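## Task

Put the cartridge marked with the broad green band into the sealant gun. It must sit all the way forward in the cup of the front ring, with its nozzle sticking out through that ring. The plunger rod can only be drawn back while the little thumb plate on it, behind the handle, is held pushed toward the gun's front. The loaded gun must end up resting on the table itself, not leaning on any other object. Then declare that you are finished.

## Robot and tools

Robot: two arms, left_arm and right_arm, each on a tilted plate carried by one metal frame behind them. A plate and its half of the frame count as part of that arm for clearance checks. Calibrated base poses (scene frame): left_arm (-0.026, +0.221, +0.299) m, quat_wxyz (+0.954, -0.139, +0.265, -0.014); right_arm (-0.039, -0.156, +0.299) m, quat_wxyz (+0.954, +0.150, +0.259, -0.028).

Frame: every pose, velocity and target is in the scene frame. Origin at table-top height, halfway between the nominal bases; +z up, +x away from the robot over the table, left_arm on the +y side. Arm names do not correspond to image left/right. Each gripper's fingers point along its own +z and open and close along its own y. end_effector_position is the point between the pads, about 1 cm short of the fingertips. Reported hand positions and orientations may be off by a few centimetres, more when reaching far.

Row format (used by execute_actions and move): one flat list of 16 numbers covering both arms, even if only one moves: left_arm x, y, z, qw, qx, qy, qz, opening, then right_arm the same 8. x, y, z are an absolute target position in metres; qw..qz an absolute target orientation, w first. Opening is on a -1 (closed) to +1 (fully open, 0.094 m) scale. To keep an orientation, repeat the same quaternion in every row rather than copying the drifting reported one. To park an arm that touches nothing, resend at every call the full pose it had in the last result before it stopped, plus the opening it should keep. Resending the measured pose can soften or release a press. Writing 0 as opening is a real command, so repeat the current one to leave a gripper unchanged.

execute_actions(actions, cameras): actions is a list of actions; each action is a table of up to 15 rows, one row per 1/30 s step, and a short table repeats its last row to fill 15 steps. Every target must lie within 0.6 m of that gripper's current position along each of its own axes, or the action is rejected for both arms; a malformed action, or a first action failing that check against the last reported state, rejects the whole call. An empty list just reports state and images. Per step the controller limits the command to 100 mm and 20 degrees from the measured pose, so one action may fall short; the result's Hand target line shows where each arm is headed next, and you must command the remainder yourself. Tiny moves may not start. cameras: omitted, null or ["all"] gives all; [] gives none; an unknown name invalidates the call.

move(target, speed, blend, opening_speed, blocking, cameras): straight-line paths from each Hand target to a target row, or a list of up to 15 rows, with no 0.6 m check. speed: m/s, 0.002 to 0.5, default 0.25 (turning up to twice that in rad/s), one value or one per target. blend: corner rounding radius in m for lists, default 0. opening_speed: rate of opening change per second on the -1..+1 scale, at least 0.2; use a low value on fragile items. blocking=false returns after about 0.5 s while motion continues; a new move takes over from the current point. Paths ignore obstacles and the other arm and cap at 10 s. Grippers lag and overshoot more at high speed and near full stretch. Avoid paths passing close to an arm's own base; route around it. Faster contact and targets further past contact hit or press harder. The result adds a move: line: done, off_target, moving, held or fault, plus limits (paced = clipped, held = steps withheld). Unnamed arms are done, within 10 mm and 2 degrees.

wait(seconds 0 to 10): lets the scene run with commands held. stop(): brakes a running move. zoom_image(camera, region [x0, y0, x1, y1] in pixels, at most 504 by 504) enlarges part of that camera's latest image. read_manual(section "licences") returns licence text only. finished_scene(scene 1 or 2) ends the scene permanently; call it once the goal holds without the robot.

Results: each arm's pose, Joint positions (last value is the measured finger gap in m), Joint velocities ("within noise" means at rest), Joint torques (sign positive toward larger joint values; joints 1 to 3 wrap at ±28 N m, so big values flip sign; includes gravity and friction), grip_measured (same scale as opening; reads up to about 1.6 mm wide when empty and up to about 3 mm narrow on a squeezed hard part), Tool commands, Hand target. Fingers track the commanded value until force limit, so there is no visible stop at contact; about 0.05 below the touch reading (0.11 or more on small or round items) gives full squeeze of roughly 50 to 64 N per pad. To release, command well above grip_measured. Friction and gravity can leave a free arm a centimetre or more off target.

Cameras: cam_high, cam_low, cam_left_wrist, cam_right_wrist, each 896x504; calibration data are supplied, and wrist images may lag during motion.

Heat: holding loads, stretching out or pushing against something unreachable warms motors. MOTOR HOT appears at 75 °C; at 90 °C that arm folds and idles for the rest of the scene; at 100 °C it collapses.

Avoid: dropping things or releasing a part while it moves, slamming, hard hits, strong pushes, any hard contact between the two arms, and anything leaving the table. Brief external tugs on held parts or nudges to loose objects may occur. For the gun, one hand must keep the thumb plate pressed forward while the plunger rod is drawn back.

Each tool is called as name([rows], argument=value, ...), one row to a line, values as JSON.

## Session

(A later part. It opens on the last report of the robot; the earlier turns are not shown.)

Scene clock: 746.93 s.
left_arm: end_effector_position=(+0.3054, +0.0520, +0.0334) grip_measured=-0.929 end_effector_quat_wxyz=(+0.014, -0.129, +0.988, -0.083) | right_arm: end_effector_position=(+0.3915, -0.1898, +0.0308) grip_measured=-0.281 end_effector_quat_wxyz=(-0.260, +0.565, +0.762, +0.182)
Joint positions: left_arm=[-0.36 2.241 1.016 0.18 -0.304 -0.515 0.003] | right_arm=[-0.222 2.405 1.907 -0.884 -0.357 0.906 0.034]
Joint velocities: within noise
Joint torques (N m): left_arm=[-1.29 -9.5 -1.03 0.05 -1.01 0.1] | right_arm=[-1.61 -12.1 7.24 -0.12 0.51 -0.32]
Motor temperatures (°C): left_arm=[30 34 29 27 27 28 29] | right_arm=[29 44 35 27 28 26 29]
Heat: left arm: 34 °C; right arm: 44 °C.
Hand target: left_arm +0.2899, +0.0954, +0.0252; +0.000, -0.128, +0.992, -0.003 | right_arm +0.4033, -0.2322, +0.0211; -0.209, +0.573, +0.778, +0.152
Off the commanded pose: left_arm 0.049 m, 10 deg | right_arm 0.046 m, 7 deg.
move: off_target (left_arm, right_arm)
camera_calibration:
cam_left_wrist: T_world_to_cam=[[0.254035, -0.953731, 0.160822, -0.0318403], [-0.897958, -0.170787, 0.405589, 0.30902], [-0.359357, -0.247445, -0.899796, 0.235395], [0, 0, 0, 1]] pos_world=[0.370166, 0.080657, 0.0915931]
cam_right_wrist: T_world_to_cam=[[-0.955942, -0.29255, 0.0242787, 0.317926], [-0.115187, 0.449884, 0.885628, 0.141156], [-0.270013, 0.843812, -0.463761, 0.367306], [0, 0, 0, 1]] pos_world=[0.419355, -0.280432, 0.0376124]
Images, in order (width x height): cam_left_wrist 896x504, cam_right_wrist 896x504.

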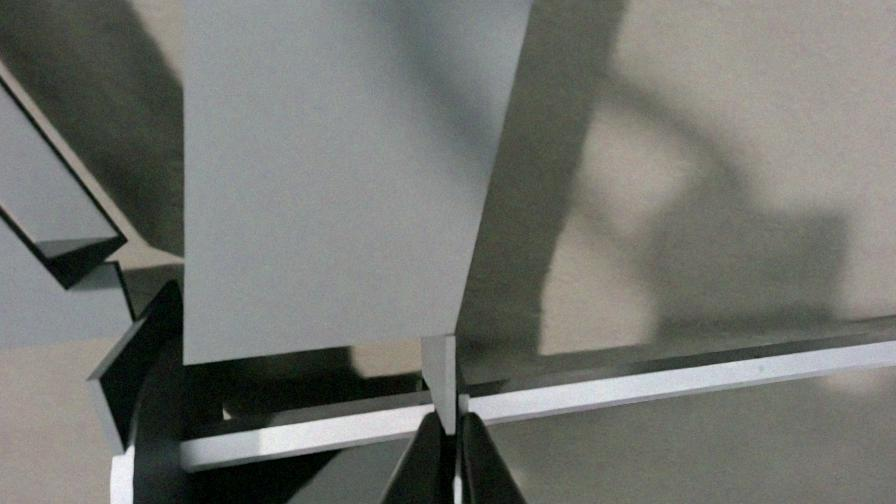

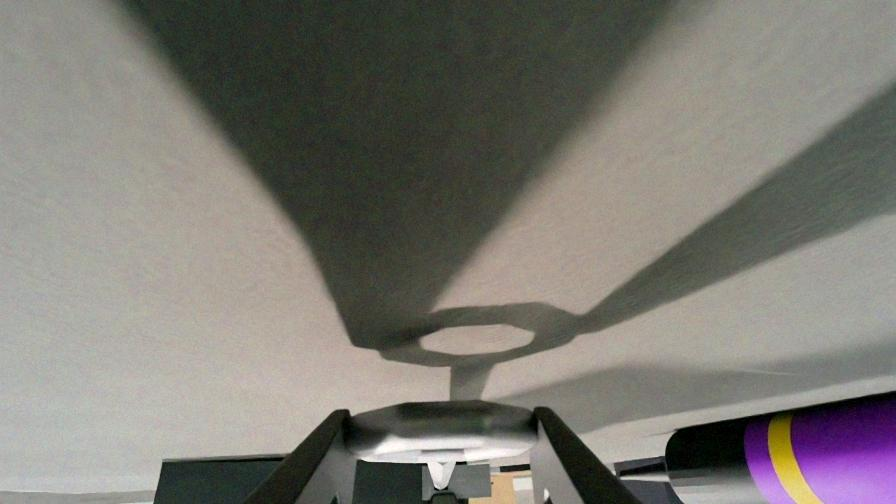

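move([
  [0.3030,0.050,0.027,0,-0.1297,0.9916,0,-0.95,0.390,-0.196,0.022,-0.2087,0.5712,0.7789,0.1530,-0.6],
], speed=0.06, cameras=["cam_left_wrist"])

move([
  [0.3030,0.050,0.027,0,-0.1297,0.9916,0,-0.3,0.390,-0.196,0.022,-0.2087,0.5712,0.7789,0.1530,0.2],
  [0.260,0.12,0.24,0,-0.148,0.989,0,0.5,0.399,-0.225,0.08,-0.2087,0.5712,0.7789,0.1530,0.6],
], speed=0.15)

Scene clock: 755.97 s.
left_arm: end_effector_position=(+0.3079, +0.0513, +0.0332) grip_measured=-0.929 end_effector_quat_wxyz=(+0.001, -0.126, +0.992, -0.013) | right_arm: end_effector_position=(+0.3874, -0.1828, +0.0208) grip_measured=-0.281 end_effector_quat_wxyz=(-0.232, +0.572, +0.767, +0.175)
Joint positions: left_arm=[-0.412 2.286 1.142 -0.007 -0.444 -0.591 0.003] | right_arm=[-0.203 2.368 1.785 -0.736 -0.323 0.943 0.034]
Joint velocities: within noise
Joint torques (N m): left_arm=[-6.17 -6.9 2.84 0.55 -0.24 -0.25] | right_arm=[1.87 -14.02 1.63 -0.16 0.3 -0.1]
Motor temperatures (°C): left_arm=[30 35 29 27 27 28 29] | right_arm=[29 47 35 27 28 26 29]
Heat: left arm: 35 °C; right arm: 47 °C.
Hand target: left_arm +0.3030, +0.0500, +0.0273; +0.000, -0.129, +0.992, -0.001 | right_arm +0.3900, -0.1961, +0.0222; -0.210, +0.571, +0.778, +0.153
Off the commanded pose: left_arm 0.008 m, 2 deg | right_arm 0.014 m, 4 deg.
move: off_target (right_arm)
camera_calibration:
cam_left_wrist: T_world_to_cam=[[0.251482, -0.967671, 0.0192542, -0.0269596], [-0.880999, -0.22063, 0.418525, 0.308203], [-0.400746, -0.122214, -0.908001, 0.242498], [0, 0, 0, 1]] pos_world=[0.375487, 0.0715475, 0.0917166]
Images, in order (width x height): cam_left_wrist 896x504.

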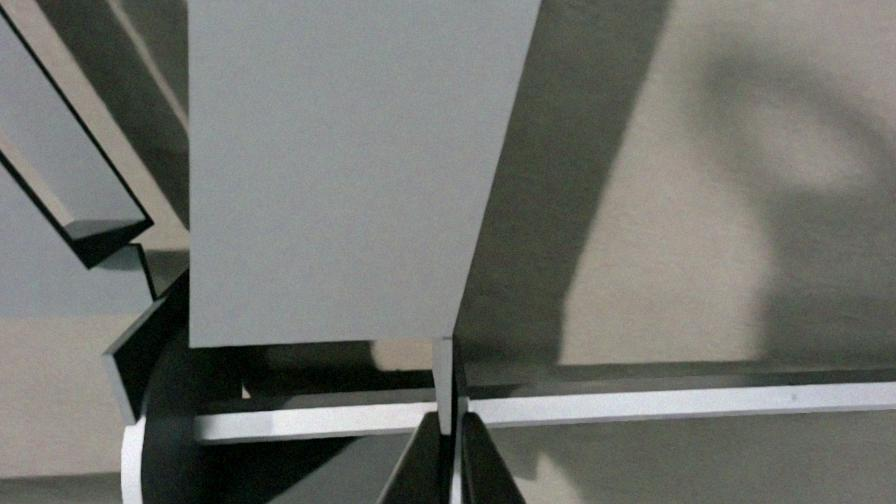

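Scene clock: 759.53 s.
left_arm: end_effector_position=(+0.2617, +0.1192, +0.2353) grip_measured=+0.498 end_effector_quat_wxyz=(-0.003, -0.150, +0.989, -0.001) | right_arm: end_effector_position=(+0.3903, -0.2158, +0.0662) grip_measured=+0.598 end_effector_quat_wxyz=(-0.224, +0.570, +0.776, +0.150)
Joint positions: left_arm=[-0.62 1.468 0.825 -0.634 -0.533 -0.87 0.07] | right_arm=[-0.233 2.24 1.776 -0.863 -0.275 0.907 0.075]
Joint velocities: within noise
Joint torques (N m): left_arm=[-4.38 -6.76 4.04 0.31 -0.1 -0.13] | right_arm=[1.26 -15.23 3.4 -0.46 -0.23 -0.06]
Motor temperatures (°C): left_arm=[30 35 29 27 27 28 29] | right_arm=[29 47 35 27 28 26 29]
Heat: left arm: 35 °C; right arm: 47 °C.
Hand target: left_arm +0.2601, +0.1200, +0.2398; +0.000, -0.148, +0.989, +0.000 | right_arm +0.3988, -0.2248, +0.0797; -0.209, +0.571, +0.779, +0.153
Off the commanded pose: left_arm 0.005 m, 0 deg | right_arm 0.019 m, 2 deg.
move: off_target (right_arm); target 2's new opening was sent with right_arm's hand 0.019 m and 2 deg from that target
camera_calibration:
cam_left_wrist: T_world_to_cam=[[0.297946, -0.95457, -0.0049272, 0.0385117], [-0.864844, -0.272118, 0.421897, 0.199029], [-0.404071, -0.121441, -0.90663, 0.416316], [0, 0, 0, 1]] pos_world=[0.328876, 0.14148, 0.293665]
cam_right_wrist: T_world_to_cam=[[-0.953336, -0.300582, 0.0282873, 0.30523], [-0.142892, 0.531757, 0.834756, 0.153212], [-0.265955, 0.791761, -0.549894, 0.398263], [0, 0, 0, 1]] pos_world=[0.418799, -0.305054, 0.0824735]

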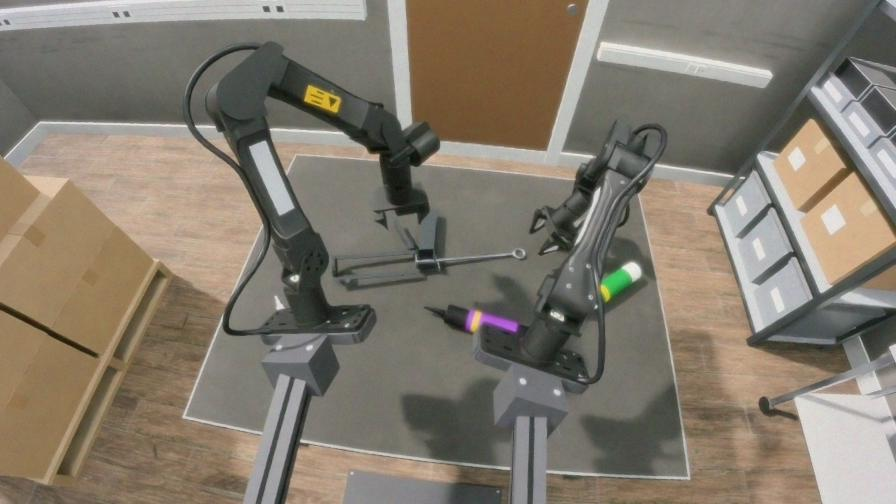

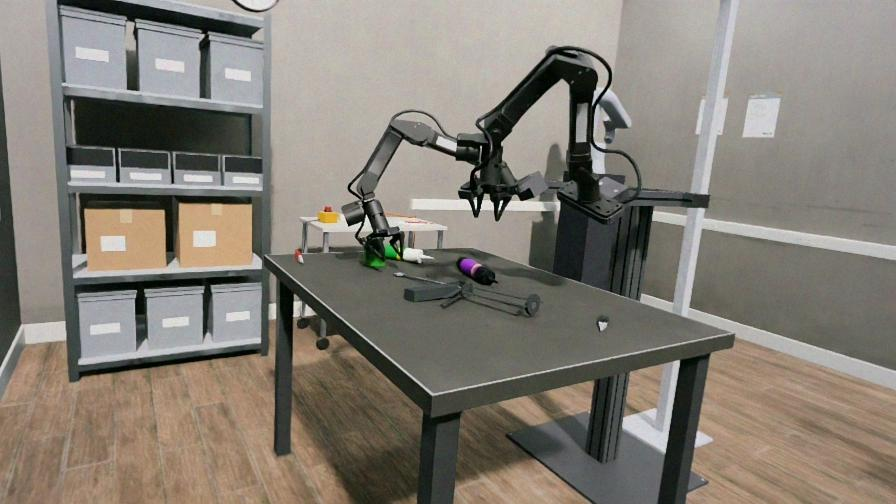

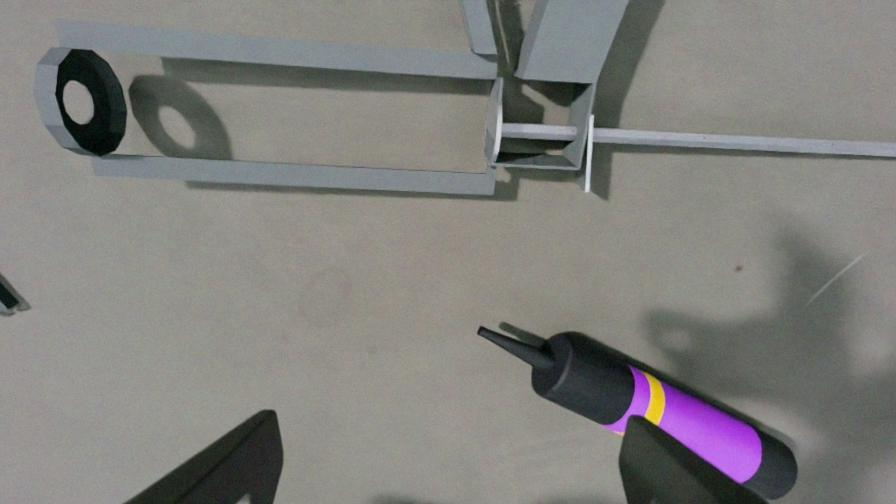

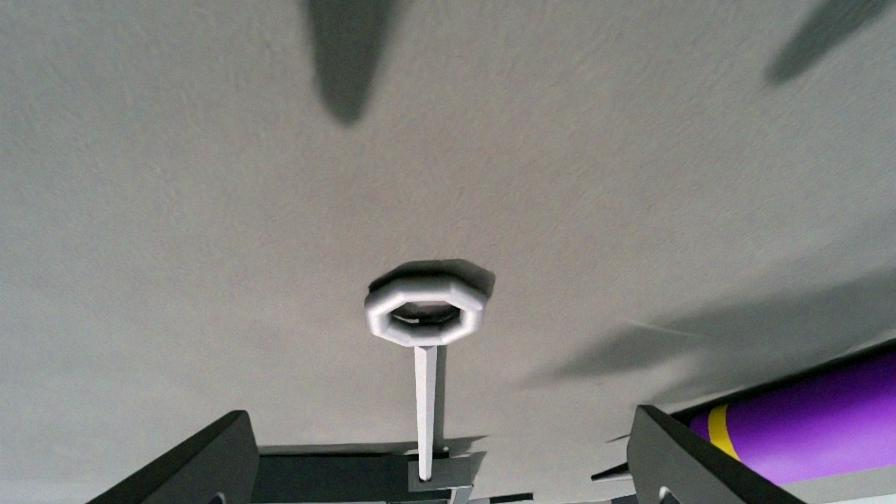

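zoom_image(camera="cam_left_wrist", region=[20, 10, 270, 200])

zoom_image(camera="cam_left_wrist", region=[440, 40, 640, 220])

zoom_image(camera="cam_low", region=[380, 240, 560, 330])

Scaled by 2.016.

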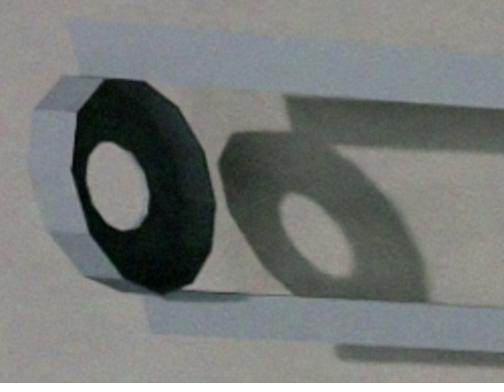

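Scaled by 2.520.

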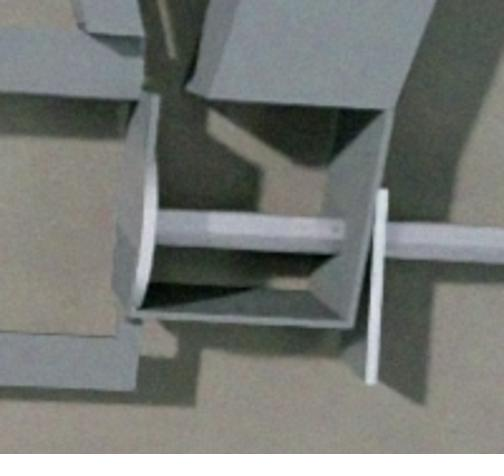

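Scaled by 2.800.

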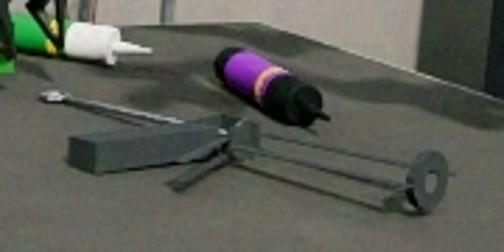

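move([
  [0.260,0.12,0.24,0,-0.148,0.989,0,0.5,0.399,-0.235,0.15,0,0.5,0.866,0,1],
  [0.260,0.12,0.24,0,-0.148,0.989,0,0.5,0.306,-0.458,0.13,0,0.4317,0.9020,0,1],
], speed=0.25, blend=0.04, cameras=["cam_right_wrist"])

Scene clock: 816.53 s.
left_arm: end_effector_position=(+0.2616, +0.1194, +0.2353) grip_measured=+0.498 end_effector_quat_wxyz=(-0.003, -0.150, +0.989, -0.001) | right_arm: end_effector_position=(+0.3042, -0.4585, +0.1355) grip_measured=+0.998 end_effector_quat_wxyz=(+0.005, +0.435, +0.901, -0.006)
Joint positions: left_arm=[-0.62 1.468 0.825 -0.635 -0.533 -0.87 0.07] | right_arm=[-0.705 1.801 1.363 -0.522 -0.109 0.174 0.094]
Joint velocities: within noise
Joint torques (N m): left_arm=[-4.44 -6.8 4.11 0.33 -0.12 -0.13] | right_arm=[-1.1 -9.13 6.15 0.19 -0.06 -0.08]
Motor temperatures (°C): left_arm=[30 34 29 27 26 28 28] | right_arm=[29 45 34 27 28 26 27]
Heat: left arm: 34 °C; right arm: 45 °C.
Hand target: left_arm +0.2601, +0.1201, +0.2398; +0.000, -0.148, +0.989, +0.000 | right_arm +0.3059, -0.4579, +0.1300; +0.000, +0.432, +0.902, +0.000
Off the commanded pose: left_arm 0.005 m, 0 deg | right_arm 0.006 m, 1 deg.
move: done
camera_calibration:
cam_right_wrist: T_world_to_cam=[[-0.787583, -0.616137, 0.00939759, -0.0442947], [-0.557381, 0.718815, 0.415488, 0.480768], [-0.262753, 0.321994, -0.90955, 0.437978], [0, 0, 0, 1]] pos_world=[0.348165, -0.513901, 0.199025]
Images, in order (width x height): cam_right_wrist 896x504.

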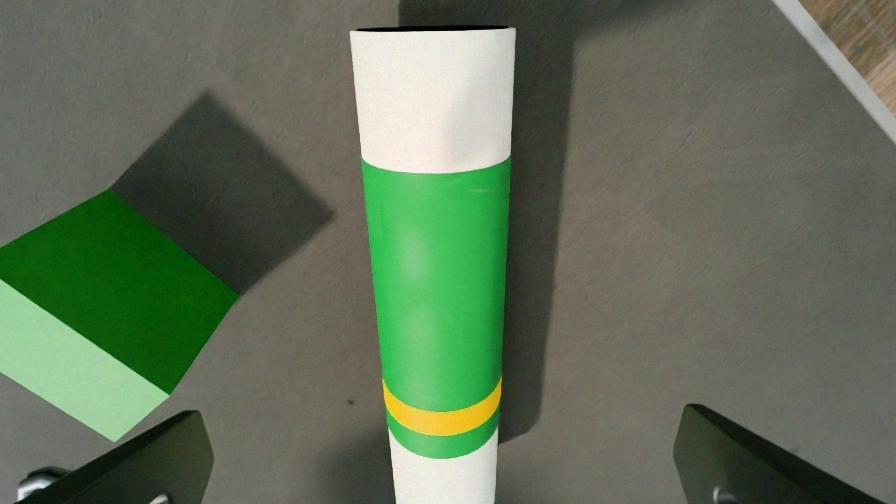

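move([
  [0.260,0.12,0.24,0,-0.148,0.989,0,0.5,0.308,-0.4565,0.024,0,0.4250,0.9052,0,1],
], speed=0.12, cameras=["cam_right_wrist"])

Scene clock: 835.97 s.
left_arm: end_effector_position=(+0.2615, +0.1195, +0.2353) grip_measured=+0.498 end_effector_quat_wxyz=(-0.003, -0.150, +0.989, -0.001) | right_arm: end_effector_position=(+0.3063, -0.4547, +0.0302) grip_measured=+0.998 end_effector_quat_wxyz=(-0.001, +0.425, +0.905, +0.005)
Joint positions: left_arm=[-0.62 1.468 0.825 -0.636 -0.533 -0.87 0.07] | right_arm=[-0.673 2.123 1.467 -0.319 -0.109 0.177 0.094]
Joint velocities: within noise
Joint torques (N m): left_arm=[-4.27 -6.78 4.12 0.32 -0.08 -0.12] | right_arm=[-0.91 -9.99 4.56 0.39 0.1 0.04]
Motor temperatures (°C): left_arm=[30 34 29 27 26 28 27] | right_arm=[29 42 35 27 28 26 27]
Heat: left arm: 34 °C; right arm: 42 °C.
Hand target: left_arm +0.2600, +0.1201, +0.2398; +0.000, -0.148, +0.989, +0.000 | right_arm +0.3079, -0.4563, +0.0241; +0.000, +0.425, +0.905, +0.000
Off the commanded pose: left_arm 0.005 m, 0 deg | right_arm 0.007 m, 1 deg.
move: done
camera_calibration:
cam_right_wrist: T_world_to_cam=[[-0.773754, -0.63347, -0.00464713, -0.0509914], [-0.572343, 0.695909, 0.433745, 0.516633], [-0.27153, 0.338271, -0.901024, 0.351334], [0, 0, 0, 1]] pos_world=[0.351634, -0.510677, 0.0922367]
Images, in order (width x height): cam_right_wrist 896x504.

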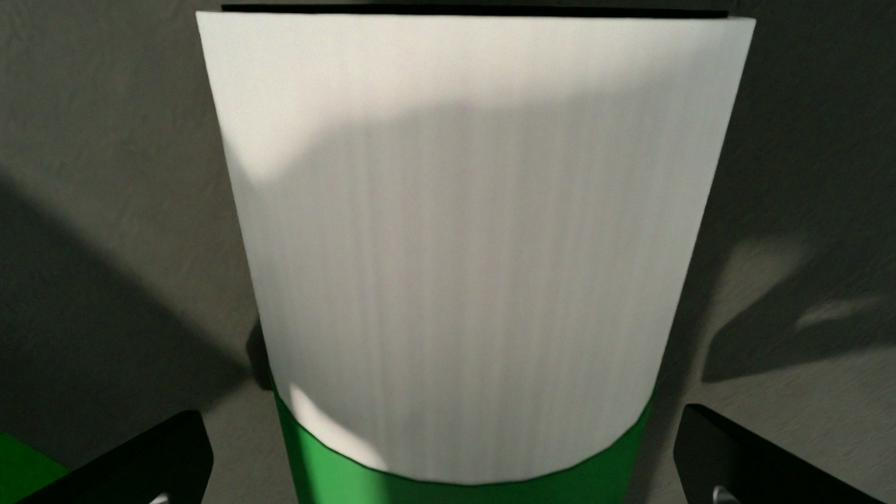

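move([
  [0.260,0.12,0.24,0,-0.148,0.989,0,0.5,0.303,-0.461,0.024,0,0.4250,0.9052,0,0.4],
  [0.260,0.12,0.24,0,-0.148,0.989,0,0.5,0.303,-0.461,0.024,0,0.4250,0.9052,0,-0.1],
], speed=0.05, opening_speed=0.5, cameras=["cam_right_wrist"])

Scene clock: 845.13 s.
left_arm: end_effector_position=(+0.2614, +0.1195, +0.2353) grip_measured=+0.498 end_effector_quat_wxyz=(-0.003, -0.150, +0.989, -0.001) | right_arm: end_effector_position=(+0.3068, -0.4553, +0.0302) grip_measured=+0.020 end_effector_quat_wxyz=(+0.000, +0.423, +0.906, +0.004)
Joint positions: left_arm=[-0.62 1.468 0.825 -0.636 -0.533 -0.87 0.07] | right_arm=[-0.673 2.123 1.467 -0.316 -0.109 0.174 0.048]
Joint velocities: within noise
Joint torques (N m): left_arm=[-4.45 -6.91 4.11 0.34 -0.11 -0.13] | right_arm=[-2.22 -9.95 4.29 0.36 0.01 -0.04]
Motor temperatures (°C): left_arm=[30 34 29 27 26 28 27] | right_arm=[29 42 34 27 28 26 27]
Heat: left arm: 34 °C; right arm: 42 °C.
Hand target: left_arm +0.2600, +0.1200, +0.2398; +0.000, -0.148, +0.989, +0.000 | right_arm +0.3028, -0.4608, +0.0242; +0.000, +0.425, +0.905, +0.000
Off the commanded pose: left_arm 0.005 m, 0 deg | right_arm 0.009 m, 1 deg.
move: done
camera_calibration:
cam_right_wrist: T_world_to_cam=[[-0.771811, -0.635833, -0.00500737, -0.0527105], [-0.575426, 0.695091, 0.430967, 0.517993], [-0.270543, 0.335506, -0.902354, 0.350165], [0, 0, 0, 1]] pos_world=[0.352119, -0.51105, 0.0924711]
Images, in order (width x height): cam_right_wrist 896x504.

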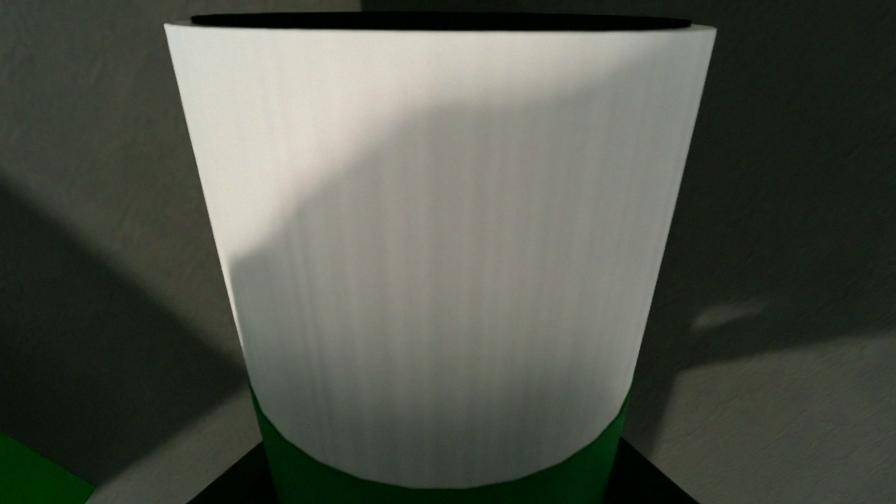

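move([
  [0.352,0.077,0.09,0,-0.0236,0.9997,0,0.5,0.305,-0.455,0.10,0,0.4250,0.9052,0,-0.1],
  [0.352,0.077,0.06,0,-0.0236,0.9997,0,0.5,0.300,-0.38,0.19,0,0.4250,0.9052,0,-0.1],
], speed=0.12, cameras=["cam_left_wrist","cam_right_wrist","cam_high","cam_low"])

Scene clock: 912.47 s.
left_arm: end_effector_position=(+0.3534, +0.0800, +0.0686) grip_measured=+0.498 end_effector_quat_wxyz=(+0.002, -0.028, +1.000, +0.001) | right_arm: end_effector_position=(+0.3000, -0.3802, +0.1732) grip_measured=+0.020 end_effector_quat_wxyz=(-0.006, +0.423, +0.906, +0.004)
Joint positions: left_arm=[-0.367 2.161 1.233 -0.214 -0.452 -0.353 0.07] | right_arm=[-0.545 1.566 1.135 -0.546 -0.033 0.279 0.048]
Joint velocities: within noise
Joint torques (N m): left_arm=[-4.88 -7.41 3.85 0.7 0 0.09] | right_arm=[-0.16 -13.65 3.56 -0.08 0.08 0.09]
Motor temperatures (°C): left_arm=[30 34 29 26 26 28 27] | right_arm=[29 45 34 27 28 26 29]
Heat: left arm: 34 °C; right arm: 45 °C.
Hand target: left_arm +0.3518, +0.0771, +0.0602; +0.000, -0.024, +1.000, +0.000 | right_arm +0.2999, -0.3800, +0.1890; +0.000, +0.425, +0.905, +0.000
Off the commanded pose: left_arm 0.009 m, 1 deg | right_arm 0.017 m, 1 deg.
move: off_target (right_arm)
camera_calibration:
cam_left_wrist: T_world_to_cam=[[0.0574895, -0.998309, -0.00863571, 0.0616153], [-0.909141, -0.0559248, 0.412716, 0.336946], [-0.412501, -0.0158757, -0.910819, 0.292208], [0, 0, 0, 1]] pos_world=[0.423326, 0.0849938, 0.127617]
cam_right_wrist: T_world_to_cam=[[-0.771729, -0.63595, 0.00118192, -0.0105691], [-0.570195, 0.692756, 0.441551, 0.395912], [-0.281623, 0.340084, -0.897236, 0.456406], [0, 0, 0, 1]] pos_world=[0.346125, -0.436208, 0.234701]

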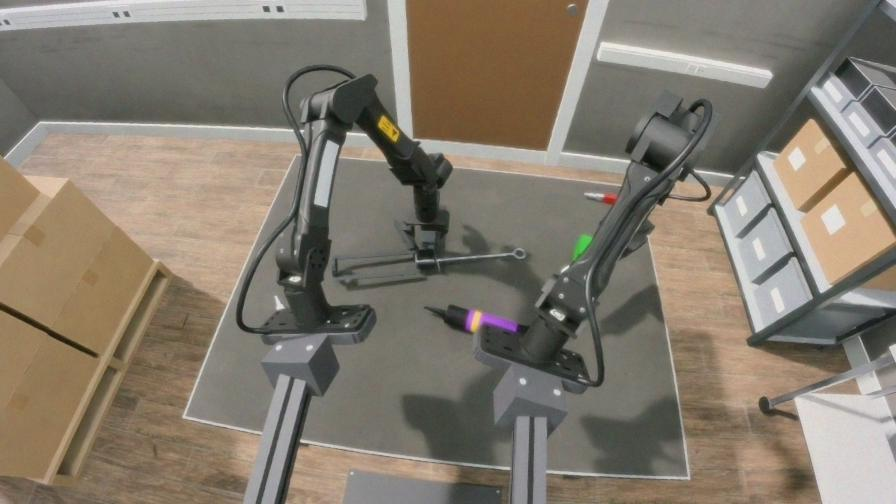

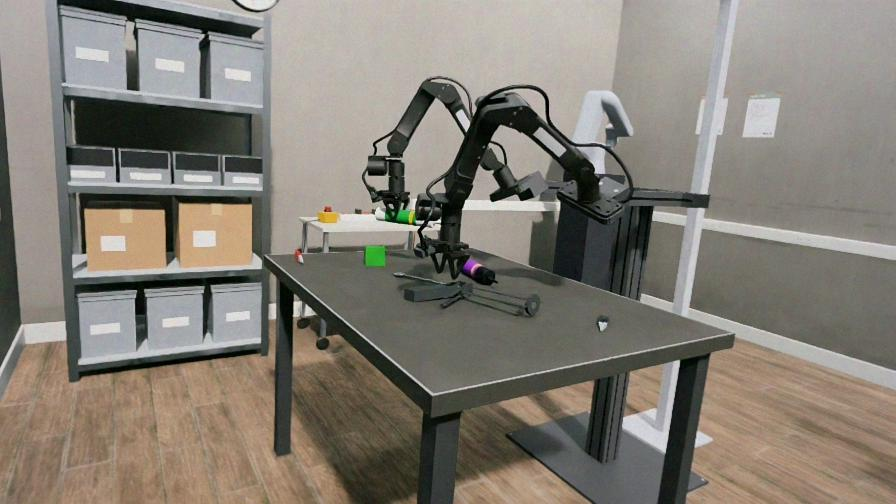

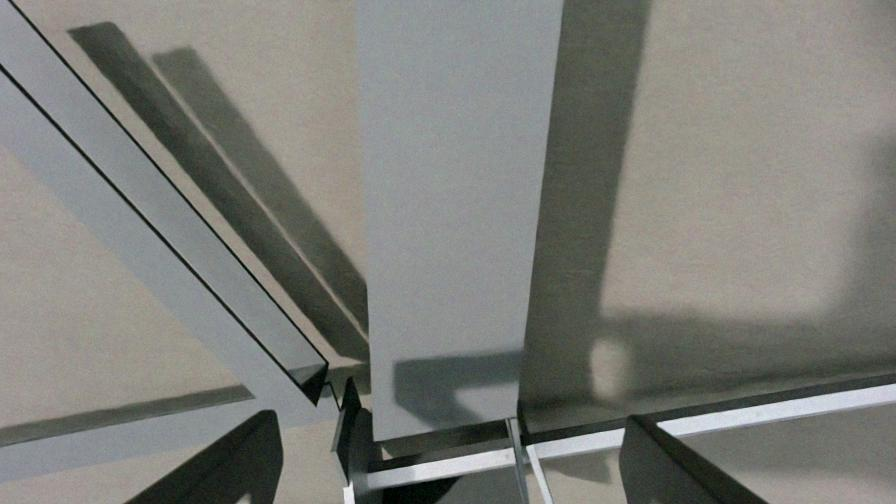

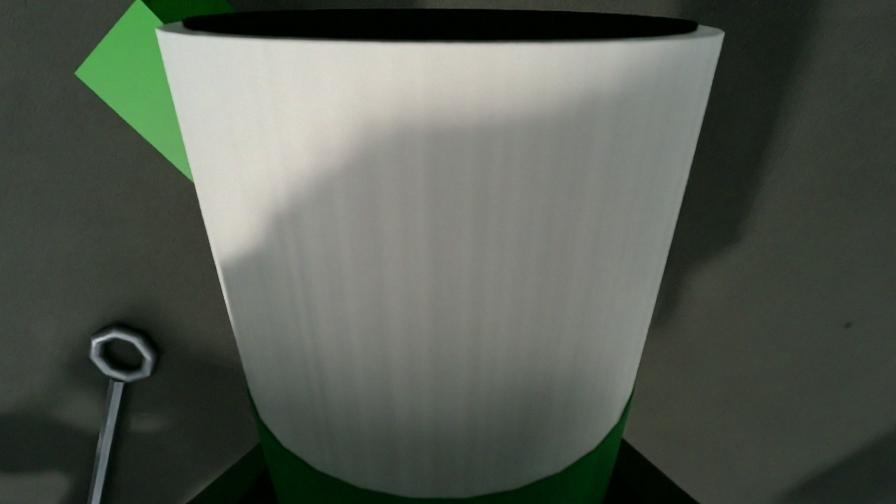

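move([
  [0.352,0.076,0.008,0,-0.0236,0.9997,0,0.5,0.300,-0.38,0.20,0,0.4250,0.9052,0,-0.1],
  [0.352,0.076,0.008,0,-0.0236,0.9997,0,-0.25,0.300,-0.38,0.20,0,0.4250,0.9052,0,-0.1],
], speed=0.08, opening_speed=1, cameras=["cam_left_wrist"])

Scene clock: 924.10 s.
left_arm: end_effector_position=(+0.3570, +0.0810, +0.0170) grip_measured=-0.175 end_effector_quat_wxyz=(+0.005, -0.028, +1.000, +0.004) | right_arm: end_effector_position=(+0.2968, -0.3779, +0.1799) grip_measured=+0.020 end_effector_quat_wxyz=(-0.013, +0.424, +0.906, +0.005)
Joint positions: left_arm=[-0.311 2.325 1.317 -0.108 -0.436 -0.296 0.039] | right_arm=[-0.545 1.546 1.135 -0.579 -0.033 0.28 0.048]
Joint velocities: within noise
Joint torques (N m): left_arm=[-5.27 -7.58 2.95 0.69 0.06 0.05] | right_arm=[-0.2 -14.01 4.19 -0.11 0.04 0.1]
Motor temperatures (°C): left_arm=[30 34 29 27 26 28 27] | right_arm=[29 45 34 27 28 26 30]
Heat: left arm: 34 °C; right arm: 45 °C.
Hand target: left_arm +0.3519, +0.0761, +0.0084; +0.000, -0.024, +1.000, +0.000 | right_arm +0.2998, -0.3800, +0.1989; +0.000, +0.425, +0.905, +0.000
Off the commanded pose: left_arm 0.011 m, 1 deg | right_arm 0.020 m, 2 deg.
move: off_target (left_arm, right_arm); target 2's new opening was sent with left_arm's hand 0.011 m and 1 deg from that target
camera_calibration:
cam_left_wrist: T_world_to_cam=[[0.0580362, -0.998198, -0.0152232, 0.0619428], [-0.910953, -0.0591897, 0.408241, 0.36258], [-0.408407, -0.00982511, -0.912747, 0.244837], [0, 0, 0, 1]] pos_world=[0.426692, 0.0856977, 0.0763976]
Images, in order (width x height): cam_left_wrist 896x504.

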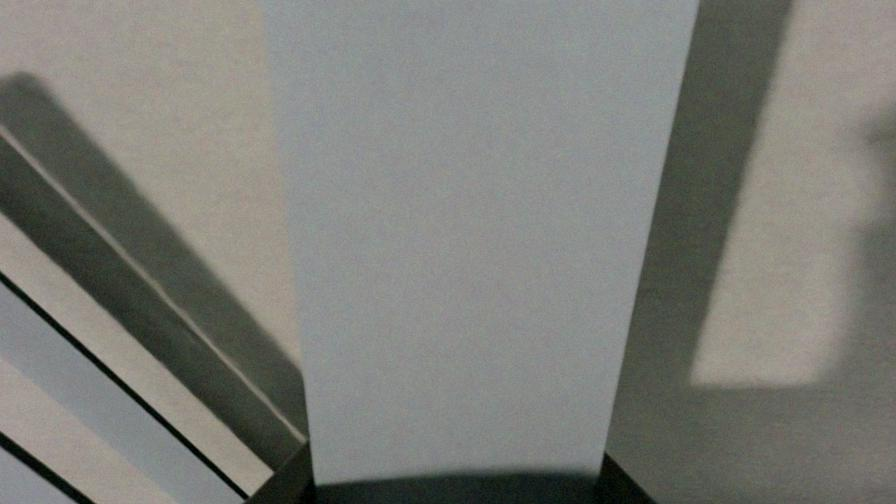

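move([
  [0.353,-0.004,0.012,0,-0.1305,0.9914,0,-0.25,0.300,-0.38,0.20,0,0.4250,0.9052,0,-0.1],
], speed=0.06, cameras=["cam_left_wrist","cam_high","cam_low"])

Scene clock: 931.57 s.
left_arm: end_effector_position=(+0.3631, +0.0118, +0.0175) grip_measured=-0.175 end_effector_quat_wxyz=(+0.008, -0.133, +0.991, +0.009) | right_arm: end_effector_position=(+0.2967, -0.3779, +0.1799) grip_measured=+0.020 end_effector_quat_wxyz=(-0.013, +0.424, +0.906, +0.005)
Joint positions: left_arm=[-0.449 2.473 1.548 -0.253 -0.504 -0.647 0.039] | right_arm=[-0.545 1.546 1.135 -0.579 -0.033 0.28 0.048]
Joint velocities: within noise
Joint torques (N m): left_arm=[-8.58 -8.02 4.1 0.56 0.11 -0.28] | right_arm=[-0.06 -14.02 4.19 -0.11 0.05 0.06]
Motor temperatures (°C): left_arm=[31 34 29 27 26 28 28] | right_arm=[29 48 34 27 28 26 30]
Heat: left arm: 34 °C; right arm: 48 °C.
Hand target: left_arm +0.3525, -0.0034, +0.0126; +0.000, -0.130, +0.991, +0.000 | right_arm +0.2998, -0.3800, +0.1989; +0.000, +0.425, +0.905, +0.000
Off the commanded pose: left_arm 0.019 m, 1 deg | right_arm 0.020 m, 2 deg.
move: off_target (left_arm, right_arm)
camera_calibration:
cam_left_wrist: T_world_to_cam=[[0.26404, -0.964252, -0.0223739, -0.0826254], [-0.881385, -0.25064, 0.400425, 0.355434], [-0.391719, -0.0860083, -0.916056, 0.241992], [0, 0, 0, 1]] pos_world=[0.429883, 0.0302274, 0.077505]
Images, in order (width x height): cam_high 896x504, cam_low 896x504, cam_left_wrist 896x504.

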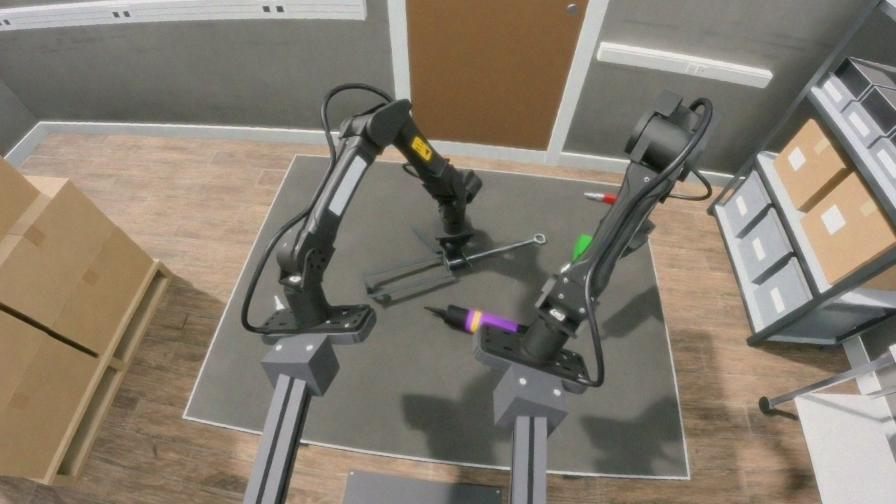

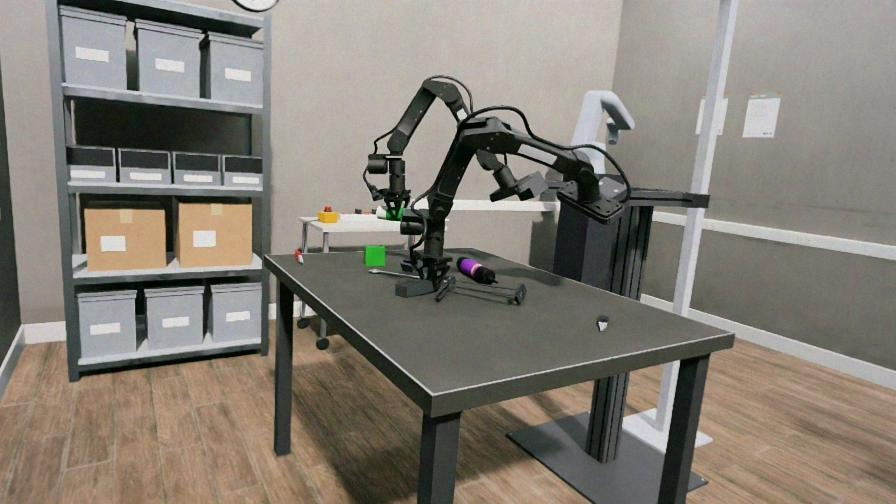

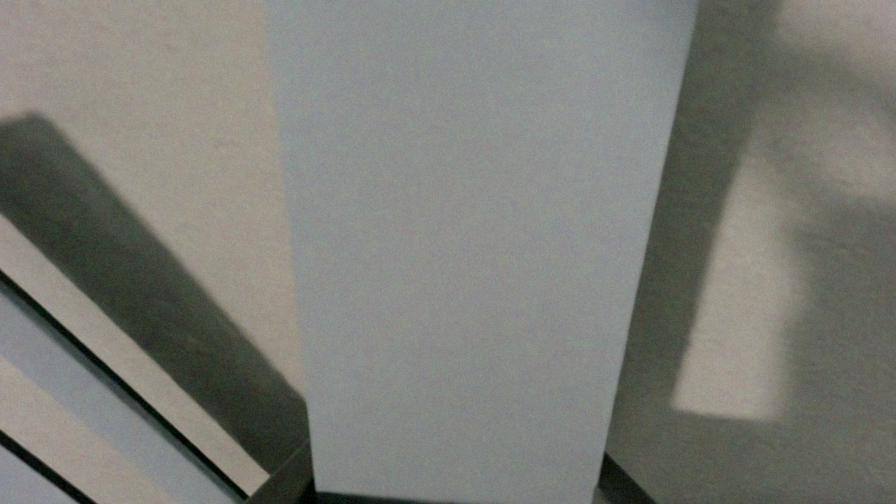

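move([
  [0.359,0.008,0.014,0,-0.1305,0.9914,0,-0.25,0.300,-0.38,0.20,0,0.4250,0.9052,0,-0.1],
  [0.359,0.008,0.014,0,-0.1305,0.9914,0,0.2,0.300,-0.38,0.20,0,0.4250,0.9052,0,-0.1],
  [0.359,0.008,0.10,0,-0.1305,0.9914,0,0.2,0.300,-0.38,0.20,0,0.4250,0.9052,0,-0.1],
  [0.33,0.04,0.26,0,-0.1305,0.9914,0,0.2,0.300,-0.38,0.20,0,0.4250,0.9052,0,-0.1],
], speed=[0.06,0.06,0.12,0.25])

Scene clock: 953.90 s.
left_arm: end_effector_position=(+0.3317, +0.0389, +0.2547) grip_measured=+0.198 end_effector_quat_wxyz=(-0.002, -0.132, +0.991, -0.003) | right_arm: end_effector_position=(+0.2967, -0.3779, +0.1799) grip_measured=+0.020 end_effector_quat_wxyz=(-0.013, +0.424, +0.906, +0.005)
Joint positions: left_arm=[-0.723 1.811 1.328 -0.852 -0.558 -0.95 0.056] | right_arm=[-0.545 1.546 1.135 -0.579 -0.033 0.28 0.048]
Joint velocities: within noise
Joint torques (N m): left_arm=[-6.28 -9.13 4.85 0.3 -0.1 -0.14] | right_arm=[-0.25 -14.04 4.3 -0.13 0.05 0.05]
Motor temperatures (°C): left_arm=[31 34 29 27 26 28 28] | right_arm=[29 53 34 27 28 26 30]
Heat: left arm: 34 °C; right arm: 53 °C.
Hand target: left_arm +0.3300, +0.0400, +0.2599; +0.000, -0.130, +0.991, +0.000 | right_arm +0.2999, -0.3800, +0.1989; +0.000, +0.425, +0.905, +0.000
Off the commanded pose: left_arm 0.006 m, 0 deg | right_arm 0.020 m, 2 deg.
move: off_target (right_arm)
camera_calibration:
cam_left_wrist: T_world_to_cam=[[0.263404, -0.964683, -0.00199805, -0.0477982], [-0.874524, -0.23966, 0.421629, 0.231558], [-0.407217, -0.109312, -0.906766, 0.452961], [0, 0, 0, 1]] pos_world=[0.399547, 0.058899, 0.313003]
cam_right_wrist: T_world_to_cam=[[-0.772394, -0.635119, 0.00561, -0.0119604], [-0.564432, 0.690425, 0.452471, 0.384942], [-0.291246, 0.346319, -0.891762, 0.464875], [0, 0, 0, 1]] pos_world=[0.343429, -0.434365, 0.240449]

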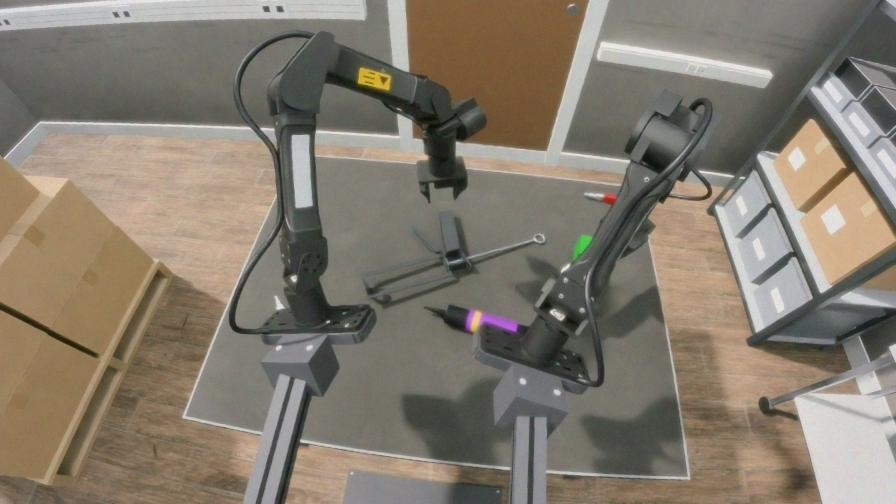

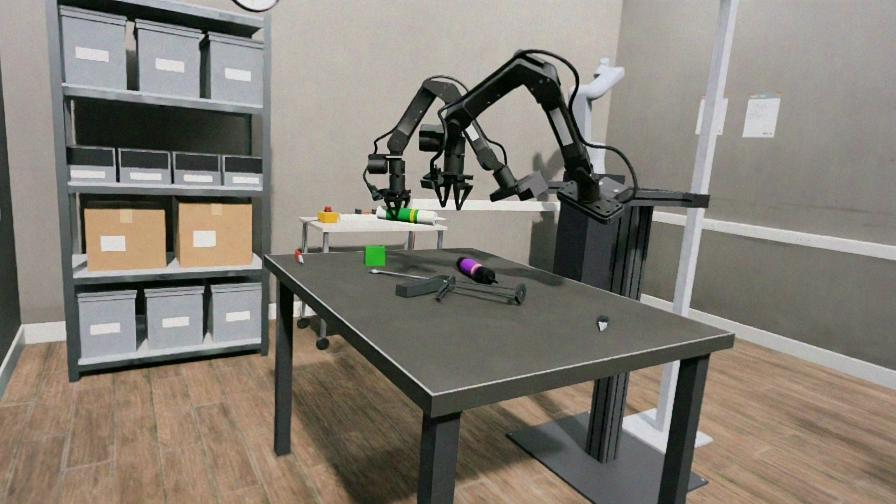

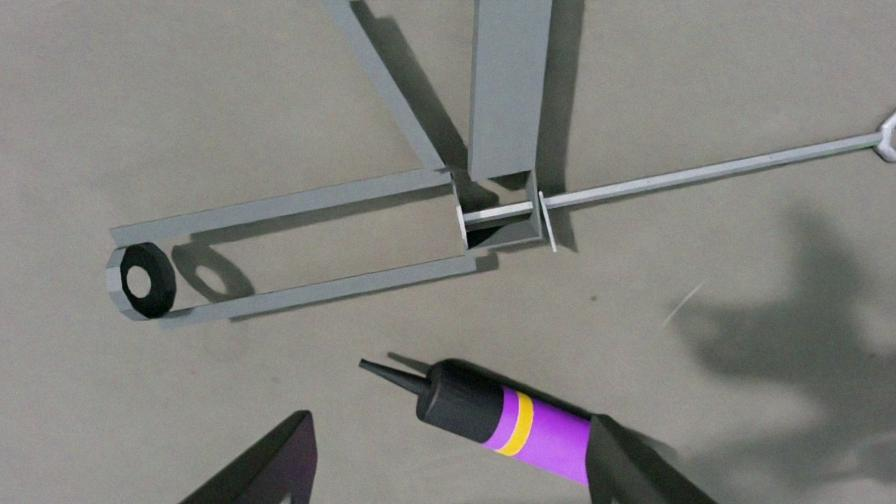

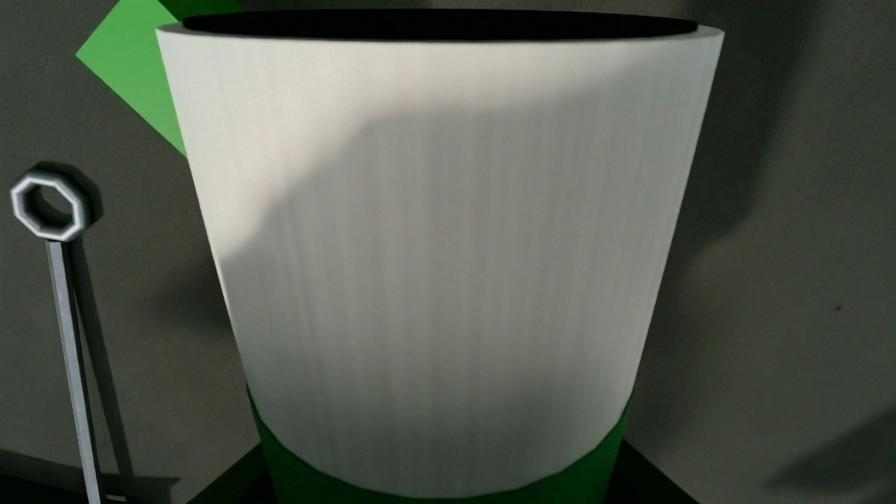

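move([
  [0.44,0.06,0.22,-0.2134,-0.1523,0.9643,-0.0337,0.2,0.300,-0.38,0.20,0,0.4250,0.9052,0,-0.1],
  [0.44,0.06,0.22,-0.2134,-0.1523,0.9643,-0.0337,0.2,0.30,-0.10,0.20,0,0.5277,0.8494,0,-0.1],
], speed=0.2)

Scene clock: 976.37 s.
left_arm: end_effector_position=(+0.4467, +0.0665, +0.2293) grip_measured=+0.198 end_effector_quat_wxyz=(-0.186, -0.167, +0.967, -0.046) | right_arm: end_effector_position=(+0.2948, -0.1053, +0.1945) grip_measured=+0.019 end_effector_quat_wxyz=(+0.000, +0.531, +0.847, -0.005)
Joint positions: left_arm=[-0.391 2.389 2.506 -1.563 -0.185 -0.758 0.056] | right_arm=[0.416 1.585 0.892 -0.484 0.476 1.384 0.048]
Joint velocities: within noise
Joint torques (N m): left_arm=[-6.72 -9.94 6.78 -0.22 0.17 0.11] | right_arm=[4.27 -6.84 5.75 -0.05 0 0.05]
Motor temperatures (°C): left_arm=[31 34 30 26 26 28 28] | right_arm=[29 53 34 27 28 26 30]
Heat: left arm: 34 °C; right arm: 53 °C.
Hand target: left_arm +0.4394, +0.0603, +0.2201; -0.200, -0.155, +0.966, -0.042 | right_arm +0.3000, -0.1001, +0.2000; +0.000, +0.528, +0.849, +0.000
Off the commanded pose: left_arm 0.013 m, 4 deg | right_arm 0.009 m, 1 deg.
joint sent to its limit (left arm) — joint 4 (wrist pitch), lower limit. The joint targets still meet the commanded pose.
move: off_target (left_arm)
camera_calibration:
cam_left_wrist: T_world_to_cam=[[0.33902, -0.940581, 0.0193134, -0.0918399], [-0.649944, -0.219323, 0.727647, 0.177578], [-0.680175, -0.25924, -0.68568, 0.560977], [0, 0, 0, 1]] pos_world=[0.528114, 0.0979915, 0.25721]
cam_right_wrist: T_world_to_cam=[[-0.902982, -0.429534, 0.0111619, 0.218711], [-0.384889, 0.82013, 0.423377, 0.155479], [-0.191009, 0.378005, -0.905885, 0.359465], [0, 0, 0, 1]] pos_world=[0.325995, -0.169449, 0.257367]

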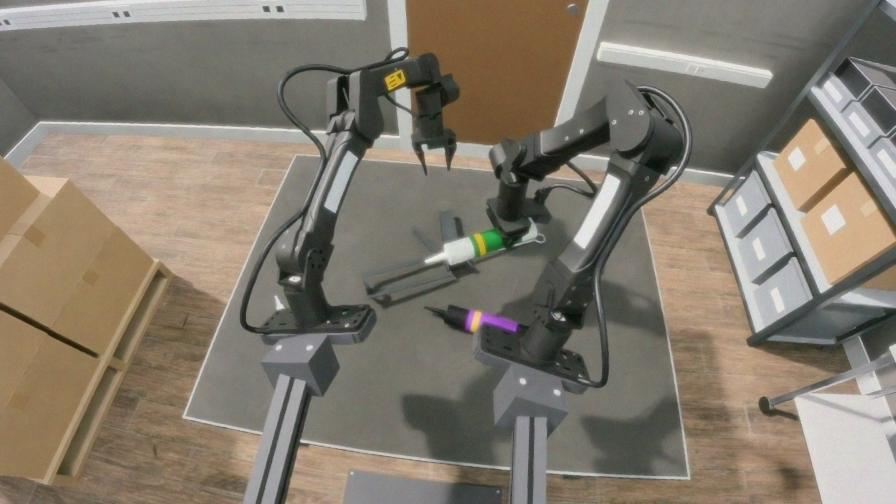

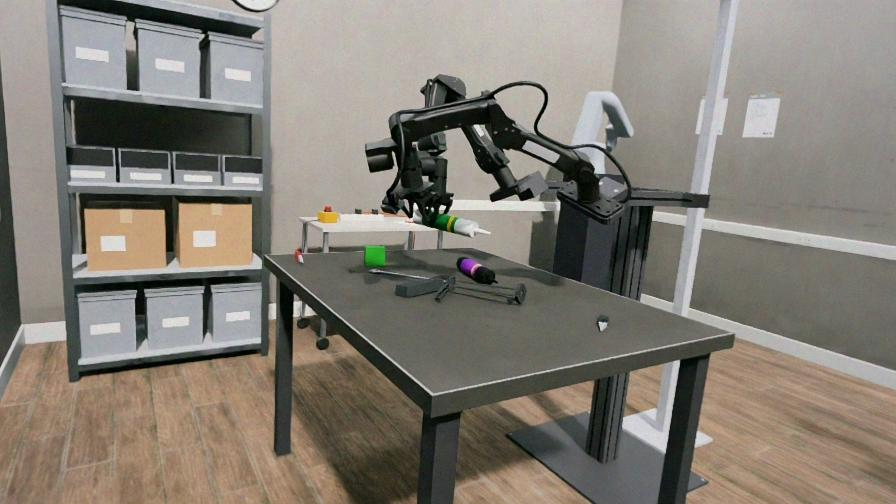

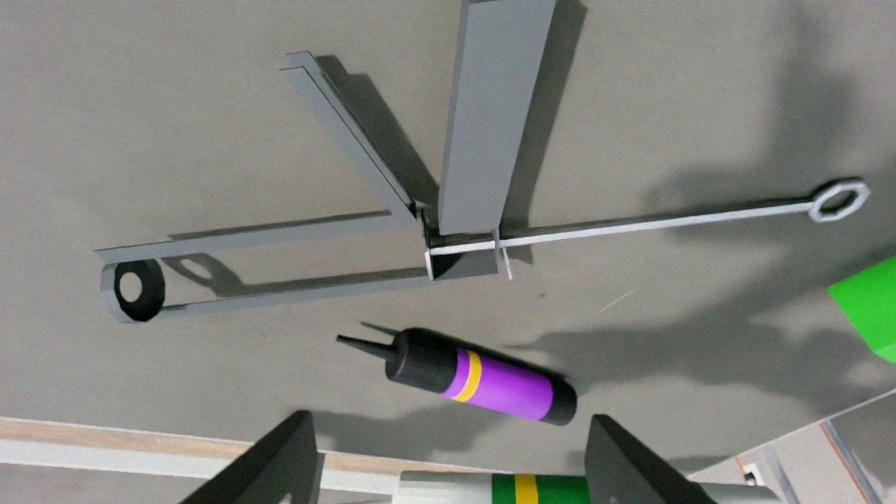

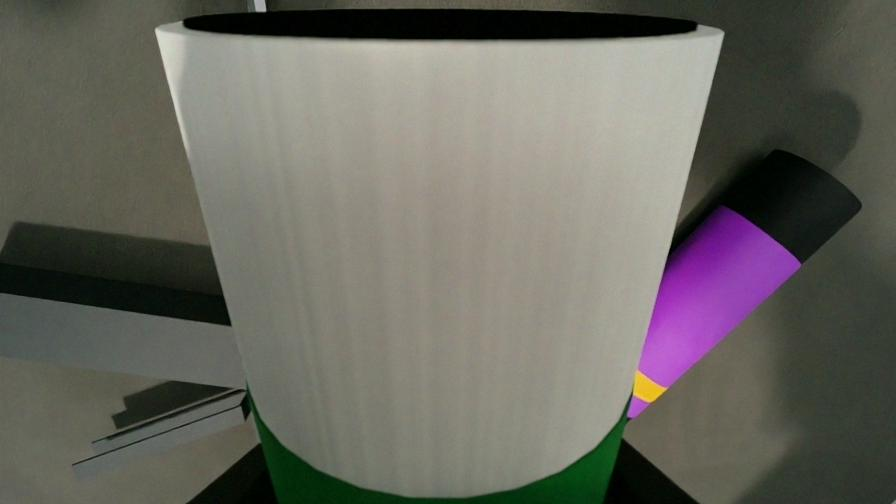

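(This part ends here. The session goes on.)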